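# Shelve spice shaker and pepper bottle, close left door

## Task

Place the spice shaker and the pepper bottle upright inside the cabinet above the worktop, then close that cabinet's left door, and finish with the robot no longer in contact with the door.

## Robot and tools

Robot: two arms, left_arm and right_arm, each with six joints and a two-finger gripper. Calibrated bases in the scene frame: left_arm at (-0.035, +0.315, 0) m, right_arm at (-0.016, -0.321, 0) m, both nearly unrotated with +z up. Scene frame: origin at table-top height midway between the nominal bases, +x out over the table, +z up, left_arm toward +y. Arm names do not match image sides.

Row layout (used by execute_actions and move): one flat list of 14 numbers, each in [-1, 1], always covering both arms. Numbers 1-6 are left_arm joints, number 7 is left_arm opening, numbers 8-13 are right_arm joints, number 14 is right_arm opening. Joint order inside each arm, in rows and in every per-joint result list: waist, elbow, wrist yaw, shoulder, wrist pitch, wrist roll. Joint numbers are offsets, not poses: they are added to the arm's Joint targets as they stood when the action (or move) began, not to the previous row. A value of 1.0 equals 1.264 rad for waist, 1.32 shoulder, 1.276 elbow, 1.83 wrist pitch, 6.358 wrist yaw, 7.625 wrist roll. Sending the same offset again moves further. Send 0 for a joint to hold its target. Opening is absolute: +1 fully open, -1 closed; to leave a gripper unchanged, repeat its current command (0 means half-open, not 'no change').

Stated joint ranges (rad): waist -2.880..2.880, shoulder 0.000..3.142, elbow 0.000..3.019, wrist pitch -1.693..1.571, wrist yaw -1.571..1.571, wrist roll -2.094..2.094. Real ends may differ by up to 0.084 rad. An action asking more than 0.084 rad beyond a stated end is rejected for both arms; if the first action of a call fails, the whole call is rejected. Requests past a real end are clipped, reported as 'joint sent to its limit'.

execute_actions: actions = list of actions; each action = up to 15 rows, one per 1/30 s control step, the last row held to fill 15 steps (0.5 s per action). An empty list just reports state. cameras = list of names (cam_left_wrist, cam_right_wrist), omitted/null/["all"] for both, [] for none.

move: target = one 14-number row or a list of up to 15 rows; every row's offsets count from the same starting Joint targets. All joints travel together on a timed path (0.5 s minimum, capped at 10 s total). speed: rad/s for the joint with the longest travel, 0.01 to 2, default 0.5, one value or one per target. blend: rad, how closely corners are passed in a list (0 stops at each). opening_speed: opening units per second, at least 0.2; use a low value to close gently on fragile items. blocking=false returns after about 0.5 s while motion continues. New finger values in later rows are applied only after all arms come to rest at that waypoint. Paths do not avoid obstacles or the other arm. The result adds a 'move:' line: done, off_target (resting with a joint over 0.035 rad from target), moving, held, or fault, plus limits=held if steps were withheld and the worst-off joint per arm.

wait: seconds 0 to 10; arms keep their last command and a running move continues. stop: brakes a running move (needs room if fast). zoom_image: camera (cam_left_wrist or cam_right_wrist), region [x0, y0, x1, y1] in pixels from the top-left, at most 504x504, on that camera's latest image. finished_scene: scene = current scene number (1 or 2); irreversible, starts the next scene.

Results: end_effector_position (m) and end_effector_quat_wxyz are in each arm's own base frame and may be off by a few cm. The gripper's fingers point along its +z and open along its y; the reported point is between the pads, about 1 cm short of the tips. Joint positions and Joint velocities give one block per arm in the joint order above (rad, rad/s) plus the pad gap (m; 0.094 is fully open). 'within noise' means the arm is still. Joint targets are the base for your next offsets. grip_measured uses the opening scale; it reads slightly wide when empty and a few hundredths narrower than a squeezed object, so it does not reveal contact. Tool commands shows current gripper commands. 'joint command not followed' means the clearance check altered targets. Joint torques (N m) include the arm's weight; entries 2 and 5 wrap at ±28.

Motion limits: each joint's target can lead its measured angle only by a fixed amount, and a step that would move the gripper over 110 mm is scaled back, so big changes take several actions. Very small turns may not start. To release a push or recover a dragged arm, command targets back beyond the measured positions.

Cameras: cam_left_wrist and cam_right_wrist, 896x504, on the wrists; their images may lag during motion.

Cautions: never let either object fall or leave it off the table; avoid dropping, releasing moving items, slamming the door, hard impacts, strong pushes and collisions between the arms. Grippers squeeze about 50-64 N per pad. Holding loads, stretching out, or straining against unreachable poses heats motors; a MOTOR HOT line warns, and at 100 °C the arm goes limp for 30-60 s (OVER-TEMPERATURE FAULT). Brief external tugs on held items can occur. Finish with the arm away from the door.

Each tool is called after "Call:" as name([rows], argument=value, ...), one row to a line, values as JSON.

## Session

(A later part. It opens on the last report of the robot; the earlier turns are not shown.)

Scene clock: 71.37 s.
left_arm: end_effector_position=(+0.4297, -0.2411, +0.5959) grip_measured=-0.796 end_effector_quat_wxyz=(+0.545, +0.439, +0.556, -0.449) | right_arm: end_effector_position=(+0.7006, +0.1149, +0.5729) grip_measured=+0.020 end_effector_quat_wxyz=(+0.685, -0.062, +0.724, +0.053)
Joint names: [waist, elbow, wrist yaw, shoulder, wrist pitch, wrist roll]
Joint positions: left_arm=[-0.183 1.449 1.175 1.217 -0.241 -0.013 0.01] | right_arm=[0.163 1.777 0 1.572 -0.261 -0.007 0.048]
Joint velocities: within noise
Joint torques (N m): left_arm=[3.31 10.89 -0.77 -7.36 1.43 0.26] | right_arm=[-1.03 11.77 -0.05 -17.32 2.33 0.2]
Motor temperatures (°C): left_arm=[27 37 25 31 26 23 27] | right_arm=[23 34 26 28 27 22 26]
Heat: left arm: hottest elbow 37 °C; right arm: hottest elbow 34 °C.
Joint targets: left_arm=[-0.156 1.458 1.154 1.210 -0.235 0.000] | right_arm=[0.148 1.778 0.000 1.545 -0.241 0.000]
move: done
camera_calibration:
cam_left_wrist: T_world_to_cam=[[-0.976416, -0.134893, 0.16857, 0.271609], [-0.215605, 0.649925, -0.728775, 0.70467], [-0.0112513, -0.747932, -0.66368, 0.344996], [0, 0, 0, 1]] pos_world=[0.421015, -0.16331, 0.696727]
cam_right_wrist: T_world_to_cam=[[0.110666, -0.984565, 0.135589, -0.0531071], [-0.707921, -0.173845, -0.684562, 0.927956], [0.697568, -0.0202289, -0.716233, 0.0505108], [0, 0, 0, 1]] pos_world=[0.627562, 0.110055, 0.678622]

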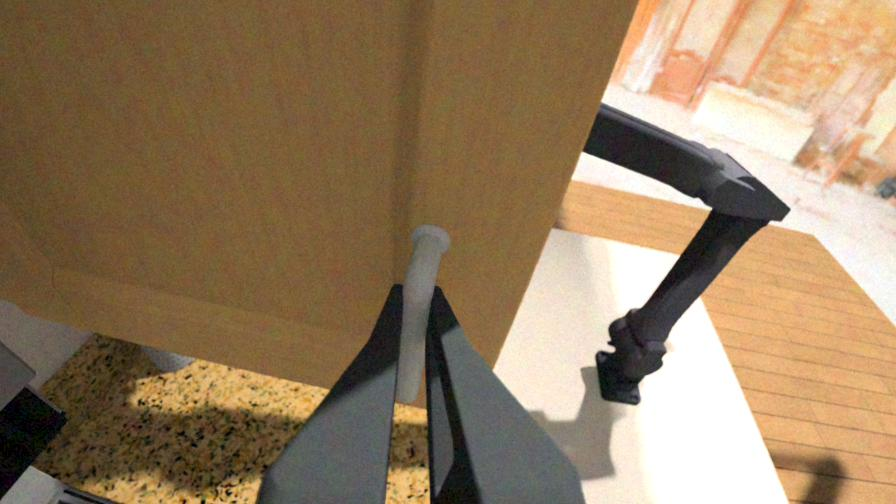

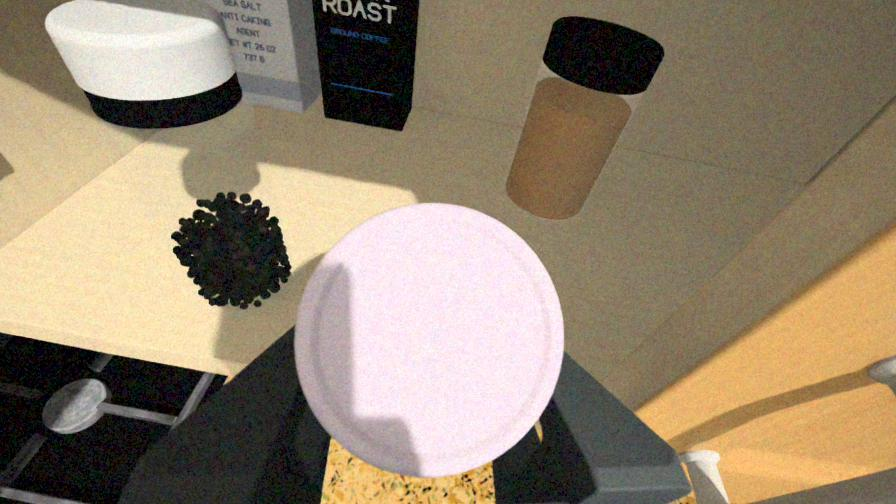

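Call:
move([
  [0, 0, 0, 0, 0, 0, -0.9, 0, 0, 0, 0, 0, 0, 0.02],
  [0, 0, 0, 0, 0, 0, -0.9, 0, 0.1528, 0, 0.1144, -0.0197, 0, 0.02],
], speed=[0.1, 0.15], opening_speed=1.0, cameras=["cam_right_wrist"])

Scene clock: 74.13 s.
left_arm: end_effector_position=(+0.4297, -0.2411, +0.5959) grip_measured=-0.796 end_effector_quat_wxyz=(+0.545, +0.439, +0.556, -0.449) | right_arm: end_effector_position=(+0.7390, +0.1212, +0.5734) grip_measured=+0.020 end_effector_quat_wxyz=(+0.688, -0.062, +0.721, +0.054)
Joint names: [waist, elbow, wrist yaw, shoulder, wrist pitch, wrist roll]
Joint positions: left_arm=[-0.183 1.449 1.175 1.217 -0.241 -0.013 0.01] | right_arm=[0.163 1.906 0 1.681 -0.273 -0.007 0.048]
Joint velocities: within noise
Joint torques (N m): left_arm=[3.55 10.91 -0.78 -7.3 1.4 0.25] | right_arm=[-1.08 17.73 -0.04 -16.03 1.54 0.17]
Motor temperatures (°C): left_arm=[27 37 25 31 26 23 27] | right_arm=[23 34 26 28 27 22 26]
Heat: left arm: hottest elbow 37 °C; right arm: hottest elbow 34 °C.
Joint targets: left_arm=[-0.156 1.458 1.154 1.210 -0.235 0.000] | right_arm=[0.148 1.973 0.000 1.696 -0.277 0.000]
move: off_target (right_arm); right_arm: the elbow is farthest, 0.067 rad from its target
camera_calibration:
cam_right_wrist: T_world_to_cam=[[0.109443, -0.984767, 0.135118, -0.0499907], [-0.701707, -0.172821, -0.691187, 0.955646], [0.70401, -0.0191678, -0.709932, 0.0156556], [0, 0, 0, 1]] pos_world=[0.665033, 0.116227, 0.6784]
Images, in order (width x height): cam_right_wrist 896x504.

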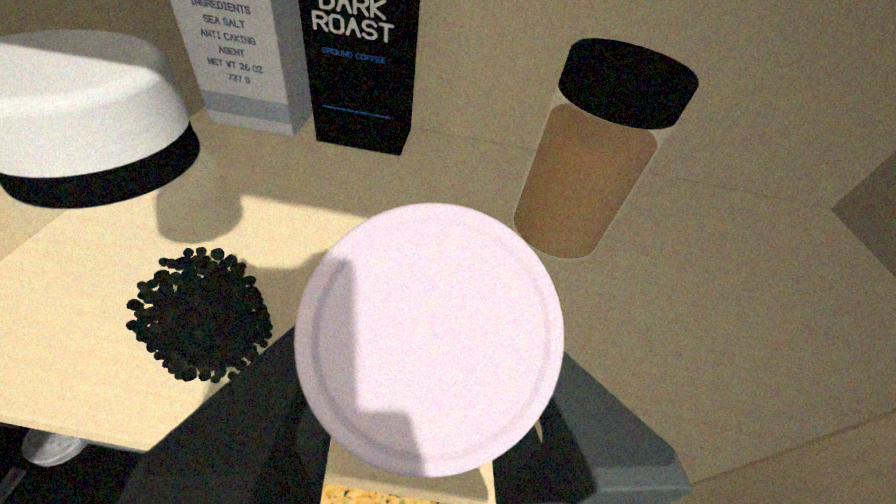

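Call:
move([
  [0, 0, 0, 0, 0, 0, -0.9, 0, 0.0478, 0, 0, -0.0317, 0, -0.1],
  [0, 0, 0, 0, 0, 0, -0.9, 0, -0.3033, 0, -0.3136, -0.0508, 0, -0.1],
  [0, 0, 0, 0, 0, 0, -0.9, -0.0158, -0.5846, 0, -0.4621, -0.106, 0, -0.1],
  [0, 0, 0, 0, 0, 0, -0.9, -0.0316, -0.8213, 0, -0.4189, -0.0481, 0, -0.1],
  [0, 0, 0, 0, 0, 0, -0.9, -0.0316, -0.9875, 0, -0.25, 0.1333, 0, -0.1],
], speed=[0.15, 0.5, 0.8, 0.8, 0.6], blend=[0.02, 0.1, 0.1, 0.1, 0], cameras=["cam_right_wrist"])

Scene clock: 80.70 s.
left_arm: end_effector_position=(+0.4297, -0.2411, +0.5959) grip_measured=-0.796 end_effector_quat_wxyz=(+0.545, +0.439, +0.556, -0.449) | right_arm: end_effector_position=(+0.4929, +0.0613, +0.1170) grip_measured=+0.020 end_effector_quat_wxyz=(+0.412, -0.060, +0.909, +0.024)
Joint names: [waist, elbow, wrist yaw, shoulder, wrist pitch, wrist roll]
Joint positions: left_arm=[-0.183 1.449 1.175 1.217 -0.241 -0.013 0.01] | right_arm=[0.125 0.701 0 1.366 -0.056 -0.007 0.048]
Joint velocities: within noise
Joint torques (N m): left_arm=[3.49 10.91 -0.77 -7.12 1.43 0.26] | right_arm=[-1.2 10.73 0 -9.76 2.25 0.17]
Motor temperatures (°C): left_arm=[27 37 25 31 26 23 27] | right_arm=[23 35 26 29 27 22 26]
Heat: left arm: hottest elbow 37 °C; right arm: hottest elbow 35 °C.
Joint targets: left_arm=[-0.156 1.458 1.154 1.210 -0.235 0.000] | right_arm=[0.108 0.713 0.000 1.365 -0.033 0.000]
move: done
camera_calibration:
cam_right_wrist: T_world_to_cam=[[0.166409, -0.976343, 0.138064, -0.0493555], [-0.97956, -0.17973, -0.0903254, 0.524305], [0.113003, -0.120211, -0.986296, 0.193645], [0, 0, 0, 1]] pos_world=[0.499919, 0.0693236, 0.245163]
Images, in order (width x height): cam_right_wrist 896x504.

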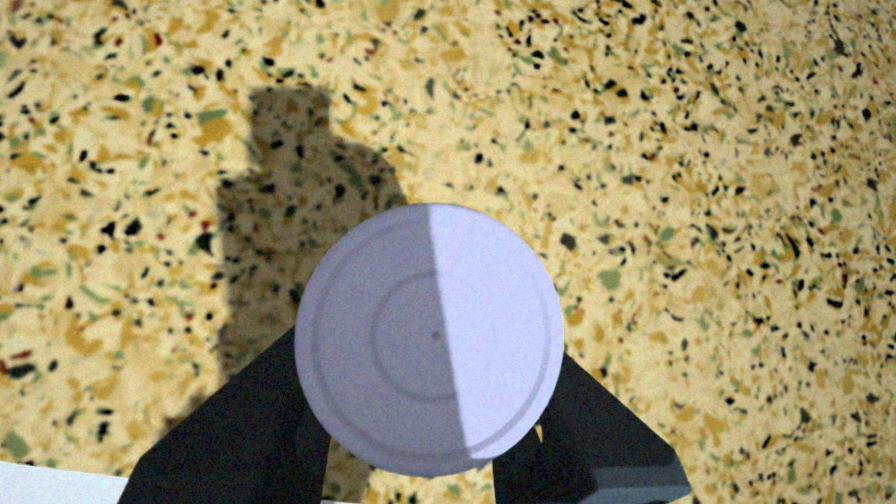

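Call:
move([
  [0, 0, 0, 0, 0, 0, -0.9, 0, -0.018, 0, 0.0326, 0.0333, 0, -0.1],
  [0, 0, 0, 0, 0, 0, -0.9, 0, -0.018, 0, 0.0326, 0.0333, 0, 0.5],
], speed=[0.08, 0.1], opening_speed=1.2, cameras=["cam_right_wrist"])

Scene clock: 83.77 s.
left_arm: end_effector_position=(+0.4297, -0.2411, +0.5959) grip_measured=-0.796 end_effector_quat_wxyz=(+0.545, +0.439, +0.556, -0.449) | right_arm: end_effector_position=(+0.4965, +0.0618, +0.1059) grip_measured=+0.496 end_effector_quat_wxyz=(+0.420, -0.060, +0.905, +0.025)
Joint names: [waist, elbow, wrist yaw, shoulder, wrist pitch, wrist roll]
Joint positions: left_arm=[-0.183 1.449 1.175 1.217 -0.241 -0.013 0.01] | right_arm=[0.125 0.685 0 1.399 0.011 -0.007 0.07]
Joint velocities: within noise
Joint torques (N m): left_arm=[3.37 10.91 -0.78 -7.24 1.37 0.25] | right_arm=[-1.26 9.68 -0.03 -8.88 2.22 0.18]
Motor temperatures (°C): left_arm=[27 37 25 31 26 23 27] | right_arm=[23 35 26 28 27 22 26]
Heat: left arm: hottest elbow 37 °C; right arm: hottest elbow 35 °C.
Joint targets: left_arm=[-0.156 1.458 1.154 1.210 -0.235 0.000] | right_arm=[0.108 0.690 0.000 1.408 0.028 0.000]
move: done
camera_calibration:
cam_right_wrist: T_world_to_cam=[[0.163999, -0.976646, 0.138808, -0.0468443], [-0.977836, -0.179514, -0.107759, 0.527891], [0.13016, -0.11806, -0.984439, 0.17349], [0, 0, 0, 1]] pos_world=[0.501292, 0.0694956, 0.234177]
Images, in order (width x height): cam_right_wrist 896x504.

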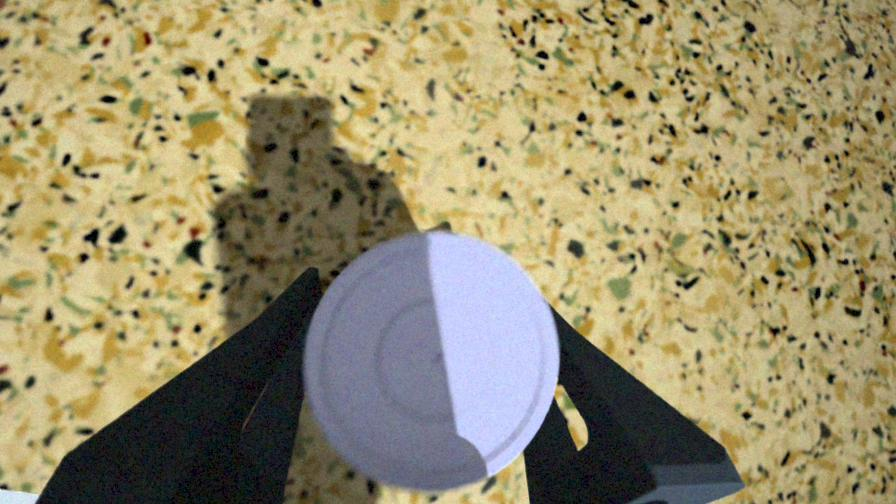

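Call:
move([
  [0, 0, 0, 0, 0, 0, -0.9, 0, -0.2057, 0, 0.2629, 0.6749, 0, 0.5],
  [0, 0, 0, 0, 0, 0, -0.9, 0, -0.2057, 0, 0.2629, 0.6749, 0, -0.15],
], speed=[0.9, 0.5], opening_speed=0.9, cameras=["cam_right_wrist"])

Scene clock: 87.43 s.
left_arm: end_effector_position=(+0.4297, -0.2411, +0.5959) grip_measured=-0.796 end_effector_quat_wxyz=(+0.545, +0.439, +0.556, -0.449) | right_arm: end_effector_position=(+0.4929, +0.0611, +0.1068) grip_measured=+0.021 end_effector_quat_wxyz=(+0.682, -0.048, +0.728, +0.040)
Joint names: [waist, elbow, wrist yaw, shoulder, wrist pitch, wrist roll]
Joint positions: left_arm=[-0.183 1.449 1.175 1.217 -0.241 -0.013 0.01] | right_arm=[0.124 0.43 0 1.741 1.245 -0.007 0.048]
Joint velocities: within noise
Joint torques (N m): left_arm=[3.49 10.86 -0.78 -7.24 1.44 0.24] | right_arm=[-0.5 4.34 0 -9.35 2.59 0.17]
Motor temperatures (°C): left_arm=[27 37 25 31 26 23 27] | right_arm=[23 35 26 28 27 22 26]
Heat: left arm: hottest elbow 37 °C; right arm: hottest elbow 35 °C.
Joint targets: left_arm=[-0.156 1.458 1.154 1.210 -0.235 0.000] | right_arm=[0.108 0.428 0.000 1.756 1.263 -0.001]
move: done
camera_calibration:
cam_right_wrist: T_world_to_cam=[[0.0736185, -0.987958, 0.136087, -0.00146922], [-0.72085, -0.147012, -0.677321, 0.456492], [0.689171, -0.0482346, -0.722992, -0.132991], [0, 0, 0, 1]] pos_world=[0.420824, 0.0592437, 0.21324]
Images, in order (width x height): cam_right_wrist 896x504.

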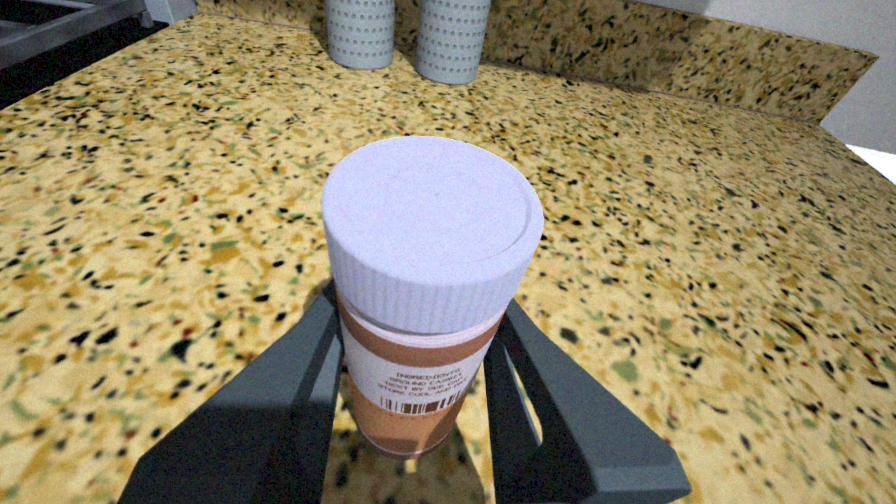

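Call:
move([
  [0, 0, 0, 0, 0, 0, -0.9, 0, 0.1097, 0, -0.2583, -0.2443, 0, -0.15],
  [0, 0, 0, 0, 0, 0, -0.9, 0, 0.2813, 0, -0.4515, -0.4978, 0, -0.15],
  [0, 0, 0, 0, 0, 0, -0.9, 0.0269, 0.5094, 0, -0.497, -0.6847, 0, -0.15],
  [0, 0, 0, 0, 0, 0, -0.9, 0.0435, 0.7766, 0, -0.4273, -0.8142, 0, -0.15],
  [0, 0, 0, 0, 0, 0, -0.9, 0.0514, 0.9224, 0, -0.353, -0.8601, 0, -0.15],
], speed=[0.5, 0.9, 0.9, 0.8, 0.6], blend=[0.1, 0.1, 0.1, 0.1, 0], cameras=["cam_right_wrist"])

Scene clock: 91.63 s.
left_arm: end_effector_position=(+0.4297, -0.2411, +0.5959) grip_measured=-0.796 end_effector_quat_wxyz=(+0.545, +0.439, +0.556, -0.449) | right_arm: end_effector_position=(+0.5891, +0.0926, +0.5913) grip_measured=+0.021 end_effector_quat_wxyz=(+0.683, -0.060, +0.726, +0.051)
Joint names: [waist, elbow, wrist yaw, shoulder, wrist pitch, wrist roll]
Joint positions: left_arm=[-0.183 1.449 1.175 1.217 -0.241 -0.013 0.01] | right_arm=[0.157 1.534 0 1.286 -0.31 -0.007 0.048]
Joint velocities: within noise
Joint torques (N m): left_arm=[3.49 10.95 -0.77 -7.41 1.44 0.24] | right_arm=[1.49 18.14 -0.07 -10.34 1.89 0.13]
Motor temperatures (°C): left_arm=[27 38 25 31 26 23 27] | right_arm=[23 35 26 28 27 22 26]
Heat: left arm: hottest elbow 38 °C; right arm: hottest elbow 35 °C.
Joint targets: left_arm=[-0.156 1.458 1.154 1.210 -0.235 0.000] | right_arm=[0.173 1.605 0.000 1.290 -0.311 -0.001]
move: off_target (right_arm); blend cut to 0.093 rad at target 4; right_arm: the elbow is farthest, 0.071 rad from its target
camera_calibration:
cam_right_wrist: T_world_to_cam=[[0.105148, -0.985125, 0.135916, -0.0620904], [-0.713403, -0.169941, -0.679835, 0.857845], [0.69282, -0.0254796, -0.72066, 0.146872], [0, 0, 0, 1]] pos_world=[0.516762, 0.0883586, 0.697477]
Images, in order (width x height): cam_right_wrist 896x504.

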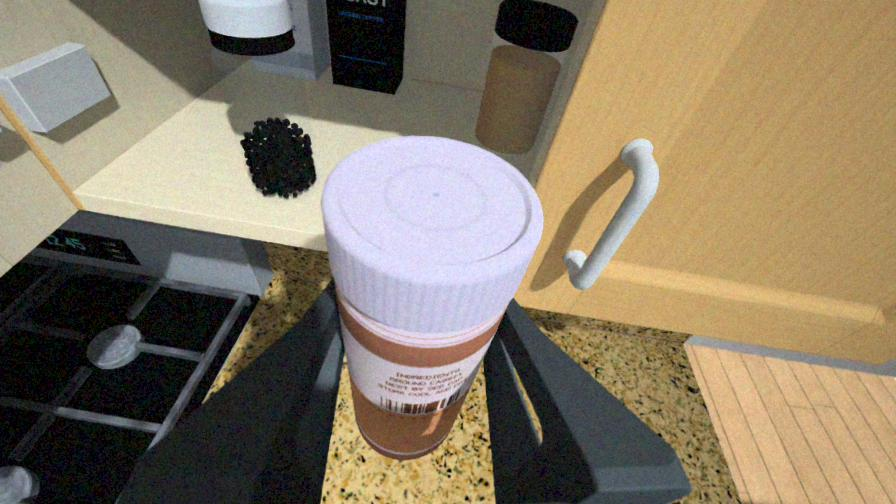

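Call:
move([
  [0, 0, 0, 0, 0, 0, -0.9, 0.0032, 0.1324, 0, 0.1216, -0.006, 0, -0.15],
  [0, 0, 0, 0, 0, 0, -0.9, 0.0032, 0.3762, 0, 0.3106, -0.0328, 0, -0.15],
  [0, 0, 0, 0, 0, 0, -0.9, 0.0032, 0.2578, 0, 0.2815, 0.0098, 0, -0.15],
], speed=[0.4, 0.35, 0.12], blend=[0.1, 0.01, 0], cameras=["cam_right_wrist"])

Scene clock: 95.63 s.
left_arm: end_effector_position=(+0.4297, -0.2411, +0.5959) grip_measured=-0.796 end_effector_quat_wxyz=(+0.545, +0.439, +0.556, -0.449) | right_arm: end_effector_position=(+0.7397, +0.1190, +0.5775) grip_measured=+0.021 end_effector_quat_wxyz=(+0.683, -0.061, +0.726, +0.052)
Joint names: [waist, elbow, wrist yaw, shoulder, wrist pitch, wrist roll]
Joint positions: left_arm=[-0.183 1.449 1.175 1.217 -0.241 -0.013 0.01] | right_arm=[0.16 1.936 0 1.687 -0.309 -0.007 0.048]
Joint velocities: within noise
Joint torques (N m): left_arm=[3.43 10.91 -0.77 -7.18 1.44 0.26] | right_arm=[1.26 11.1 -0.06 -19.25 2.51 0.19]
Motor temperatures (°C): left_arm=[27 38 25 31 26 23 27] | right_arm=[23 36 26 28 27 22 26]
Heat: left arm: hottest elbow 38 °C; right arm: hottest elbow 36 °C.
Joint targets: left_arm=[-0.156 1.458 1.154 1.210 -0.235 0.000] | right_arm=[0.177 1.934 0.000 1.661 -0.293 -0.001]
move: done; blend cut to 0.0845 rad at target 1
camera_calibration:
cam_right_wrist: T_world_to_cam=[[0.108325, -0.984791, 0.135839, -0.0523817], [-0.711791, -0.172224, -0.68095, 0.960078], [0.693988, -0.0229256, -0.719621, 0.0315214], [0, 0, 0, 1]] pos_world=[0.667174, 0.114486, 0.683564]
Images, in order (width x height): cam_right_wrist 896x504.

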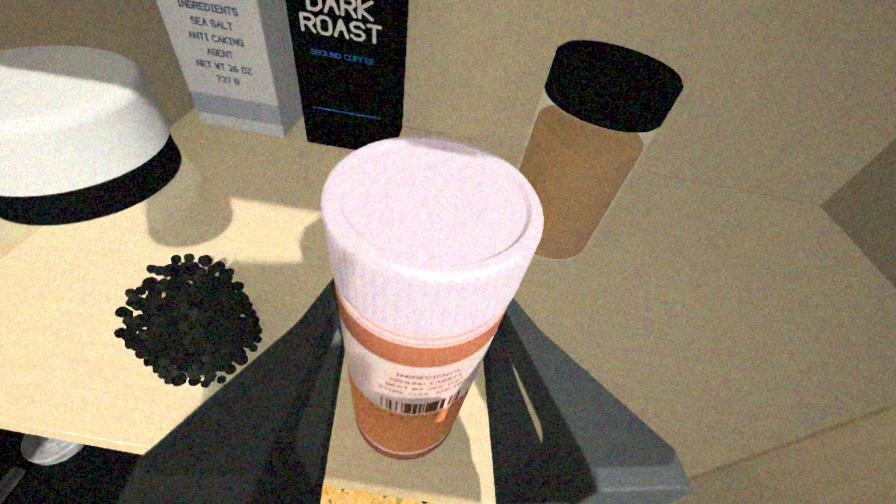

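Call:
move([
  [0, 0, 0, 0, 0, 0, -0.9, 0, -0.0098, 0, -0.0023, 0.0049, 0, -0.15],
  [0, 0, 0, 0, 0, 0, -0.9, 0, -0.0098, 0, -0.0023, 0.0049, 0, 0.35],
  [0, 0, 0, 0, 0, 0, -0.9, 0, -0.2045, 0, -0.1955, -0.0066, 0, 0.35],
  [-0.2081, -0.0063, -0.0615, -0.0114, 0.0016, 0, -0.9, -0.1242, -0.3918, 0, -0.4402, 0.0738, 0, 0.35],
  [-0.3655, 0.0815, -0.1202, 0.0701, 0.0109, 0, -0.9, -0.2271, -0.5752, 0, -0.6902, 0.1601, 0, 0.35],
], speed=[0.06, 0.06, 0.35, 0.4, 0.4], blend=[0, 0, 0.05, 0.08, 0], opening_speed=1.2)

Scene clock: 103.83 s.
left_arm: end_effector_position=(+0.4428, -0.3862, +0.5942) grip_measured=-0.796 end_effector_quat_wxyz=(+0.616, +0.335, +0.627, -0.340) | right_arm: end_effector_position=(+0.3576, -0.0339, +0.7071) grip_measured=+0.347 end_effector_quat_wxyz=(+0.841, +0.023, +0.538, -0.042)
Joint names: [waist, elbow, wrist yaw, shoulder, wrist pitch, wrist roll]
Joint positions: left_arm=[-0.605 1.502 0.389 1.279 -0.234 -0.01 0.01] | right_arm=[-0.093 1.199 0 0.751 -0.015 -0.007 0.063]
Joint velocities: within noise
Joint torques (N m): left_arm=[0.26 15.86 0.03 -6.42 2.24 0.23] | right_arm=[-0.56 10.41 -0.06 -1.14 2.03 0.14]
Motor temperatures (°C): left_arm=[27 38 25 31 26 23 27] | right_arm=[23 36 26 28 27 22 26]
Heat: left arm: hottest elbow 38 °C; right arm: hottest elbow 36 °C.
Joint targets: left_arm=[-0.618 1.562 0.390 1.303 -0.215 0.000] | right_arm=[-0.110 1.200 0.000 0.750 0.000 -0.001]
move: off_target (left_arm); left_arm: the elbow is farthest, 0.060 rad from its target
camera_calibration:
cam_left_wrist: T_world_to_cam=[[-0.864837, -0.474809, 0.163133, 0.0876289], [-0.431804, 0.537696, -0.724174, 0.850177], [0.256129, -0.696734, -0.670044, 0.140676], [0, 0, 0, 1]] pos_world=[0.406863, -0.317516, 0.69564]
cam_right_wrist: T_world_to_cam=[[-0.200044, -0.975086, 0.0958593, -0.040307], [-0.324195, -0.0264521, -0.94562, 0.80349], [0.924597, -0.220243, -0.310827, 0.00824255], [0, 0, 0, 1]] pos_world=[0.244803, -0.0162334, 0.766222]

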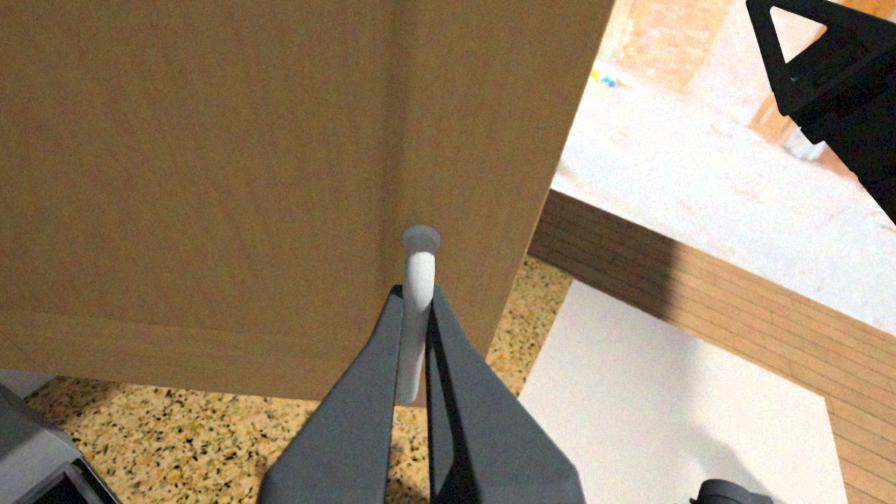

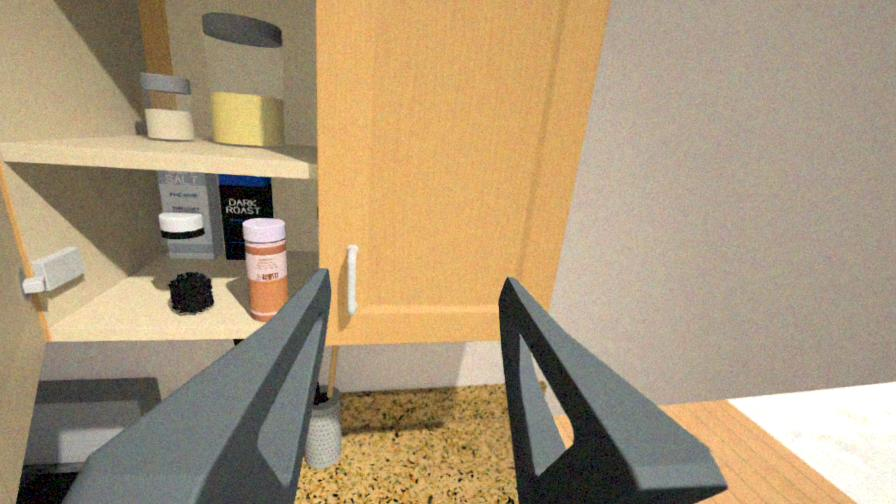

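Call:
move([
  [-0.0839, 0.1403, -0.0357, 0.15, 0.0328, 0, -0.9, 0, 0, 0, 0, 0, 0, 0.35],
  [-0.1028, 0.3401, -0.0522, 0.3318, 0.0492, 0, -0.9, 0, 0, 0, 0, 0, 0, 0.35],
  [-0.0926, 0.4976, -0.0604, 0.4667, 0.0727, 0, -0.9, 0, 0, 0, 0, 0, 0, 0.35],
  [-0.0649, 0.7116, -0.0632, 0.6227, 0.0628, 0, -0.9, 0, 0, 0, 0, 0, 0, 0.35],
], speed=[0.4, 0.4, 0.35, 0.2], blend=[0.06, 0.06, 0.05, 0])

Scene clock: 108.07 s.
left_arm: end_effector_position=(+0.6568, -0.5606, +0.5984) grip_measured=-0.796 end_effector_quat_wxyz=(+0.723, +0.213, +0.600, -0.267) | right_arm: end_effector_position=(+0.3576, -0.0339, +0.7071) grip_measured=+0.347 end_effector_quat_wxyz=(+0.841, +0.023, +0.538, -0.042)
Joint names: [waist, elbow, wrist yaw, shoulder, wrist pitch, wrist roll]
Joint positions: left_arm=[-0.709 2.373 -0.013 2.057 -0.127 -0.01 0.01] | right_arm=[-0.093 1.199 0 0.751 -0.015 -0.007 0.063]
Joint velocities: within noise
Joint torques (N m): left_arm=[1.9 18.89 0.04 -12.98 2.59 0.22] | right_arm=[-0.85 10.74 -0.01 -1.14 2.07 0.24]
Motor temperatures (°C): left_arm=[27 39 25 32 26 23 27] | right_arm=[23 35 26 28 27 22 26]
Heat: left arm: hottest elbow 39 °C; right arm: hottest elbow 35 °C.
Joint targets: left_arm=[-0.700 2.470 -0.012 2.125 -0.101 0.000] | right_arm=[-0.110 1.200 0.000 0.750 0.000 -0.001]
move: off_target (left_arm); left_arm: the elbow is farthest, 0.097 rad from its target
camera_calibration:
cam_left_wrist: T_world_to_cam=[[-0.710037, -0.689364, 0.143612, -0.0209744], [-0.449444, 0.286666, -0.846063, 0.98319], [0.542077, -0.665282, -0.513374, -0.296835], [0, 0, 0, 1]] pos_world=[0.587904, -0.493785, 0.682466]
cam_right_wrist: T_world_to_cam=[[-0.200044, -0.975086, 0.0958593, -0.040307], [-0.324195, -0.0264521, -0.94562, 0.80349], [0.924597, -0.220243, -0.310827, 0.00824255], [0, 0, 0, 1]] pos_world=[0.244803, -0.0162334, 0.766222]

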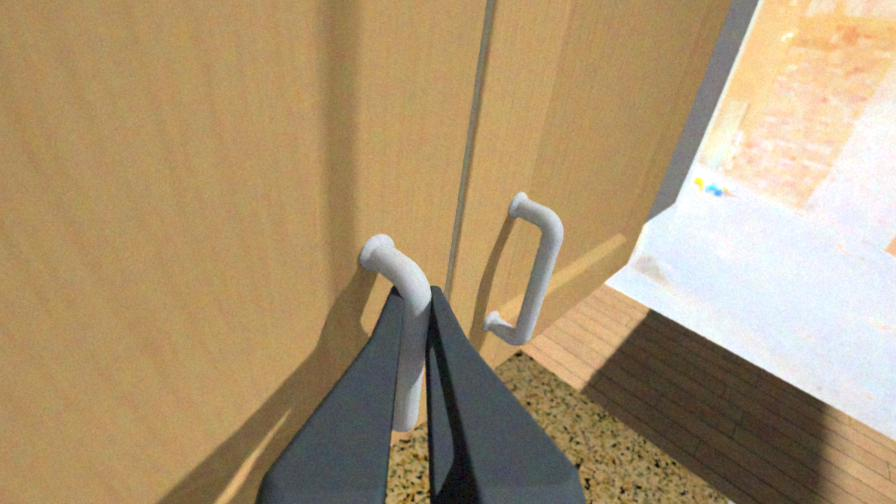

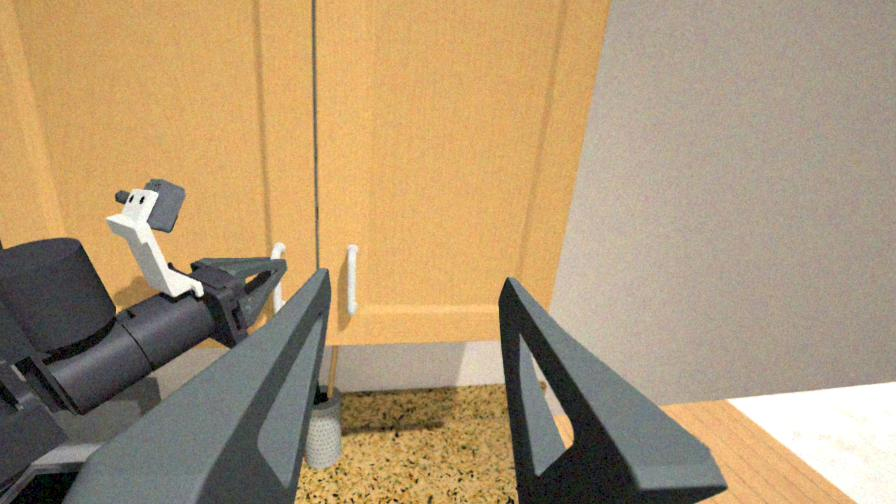

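Call:
move([
  [-0.0095, -0.0313, 0, -0.0212, -0.0077, 0, -0.9, 0, 0, 0, 0, 0, 0, 0.35],
  [-0.0095, -0.0313, 0, -0.0212, -0.0077, 0, -0.3, 0, 0, 0, 0, 0, 0, 0.35],
  [-0.0095, -0.3448, 0.0008, -0.2197, 0.0798, 0, -0.3, 0, 0, 0, 0, 0, 0, 0.35],
  [-0.0095, -0.4741, 0.0008, -0.3106, 0.0989, 0, -0.3, 0, 0, 0, 0, 0, 0, 0.35],
], speed=[0.1, 0.1, 0.3, 0.5], blend=[0, 0, 0.1, 0], opening_speed=1.5)

Scene clock: 112.63 s.
left_arm: end_effector_position=(+0.5789, -0.4947, +0.6103) grip_measured=-0.303 end_effector_quat_wxyz=(+0.734, +0.210, +0.586, -0.272) | right_arm: end_effector_position=(+0.3576, -0.0339, +0.7071) grip_measured=+0.347 end_effector_quat_wxyz=(+0.841, +0.023, +0.538, -0.042)
Joint names: [waist, elbow, wrist yaw, shoulder, wrist pitch, wrist roll]
Joint positions: left_arm=[-0.709 1.876 -0.009 1.718 0.068 -0.009 0.033] | right_arm=[-0.093 1.199 0 0.751 -0.015 -0.007 0.063]
Joint velocities: within noise
Joint torques (N m): left_arm=[1.03 9.62 0.09 -14.15 1.87 0.23] | right_arm=[-1.14 10.44 -0.02 -0.85 2.06 0.14]
Motor temperatures (°C): left_arm=[27 39 25 32 26 23 27] | right_arm=[23 35 26 28 27 22 26]
Heat: left arm: hottest elbow 39 °C; right arm: hottest elbow 35 °C.
Joint targets: left_arm=[-0.712 1.865 -0.007 1.715 0.080 0.000] | right_arm=[-0.110 1.200 0.000 0.750 0.000 -0.001]
move: done; blend cut to 0.0825 rad at target 3; target 2's new numbers were sent with left_arm's elbow 0.057 rad from that target
camera_calibration:
cam_left_wrist: T_world_to_cam=[[-0.716859, -0.683322, 0.138507, -0.0225761], [-0.423414, 0.268836, -0.865129, 0.927101], [0.553926, -0.678821, -0.482045, -0.237331], [0, 0, 0, 1]] pos_world=[0.507827, -0.42577, 0.690785]
cam_right_wrist: T_world_to_cam=[[-0.200044, -0.975086, 0.0958593, -0.040307], [-0.324195, -0.0264521, -0.94562, 0.80349], [0.924597, -0.220243, -0.310827, 0.00824255], [0, 0, 0, 1]] pos_world=[0.244803, -0.0162334, 0.766222]

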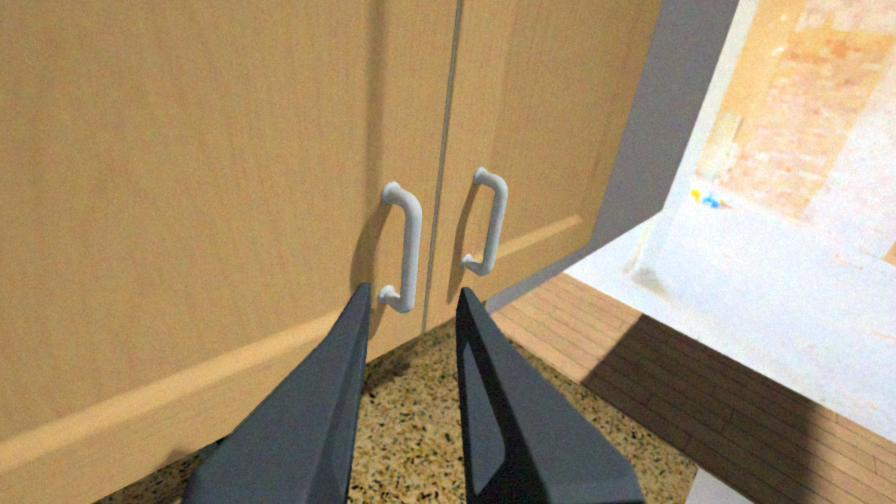

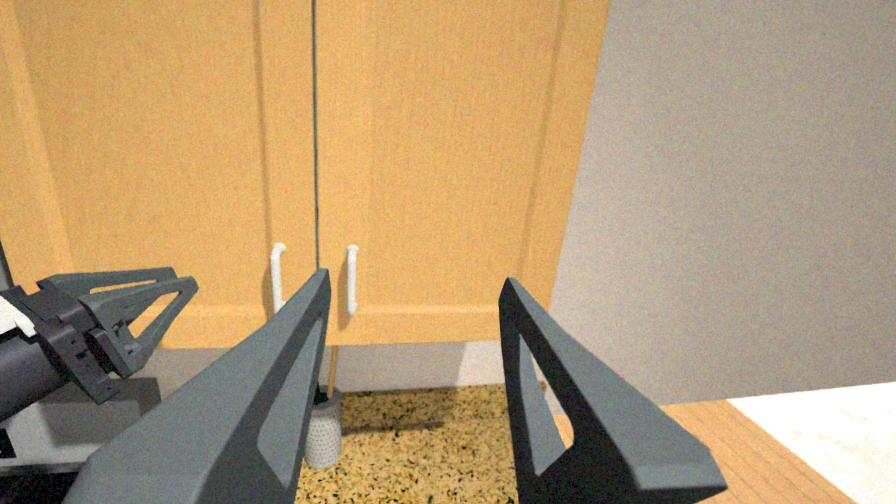

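Call:
finished_scene(scene=2)

The scene is finished: the task was done.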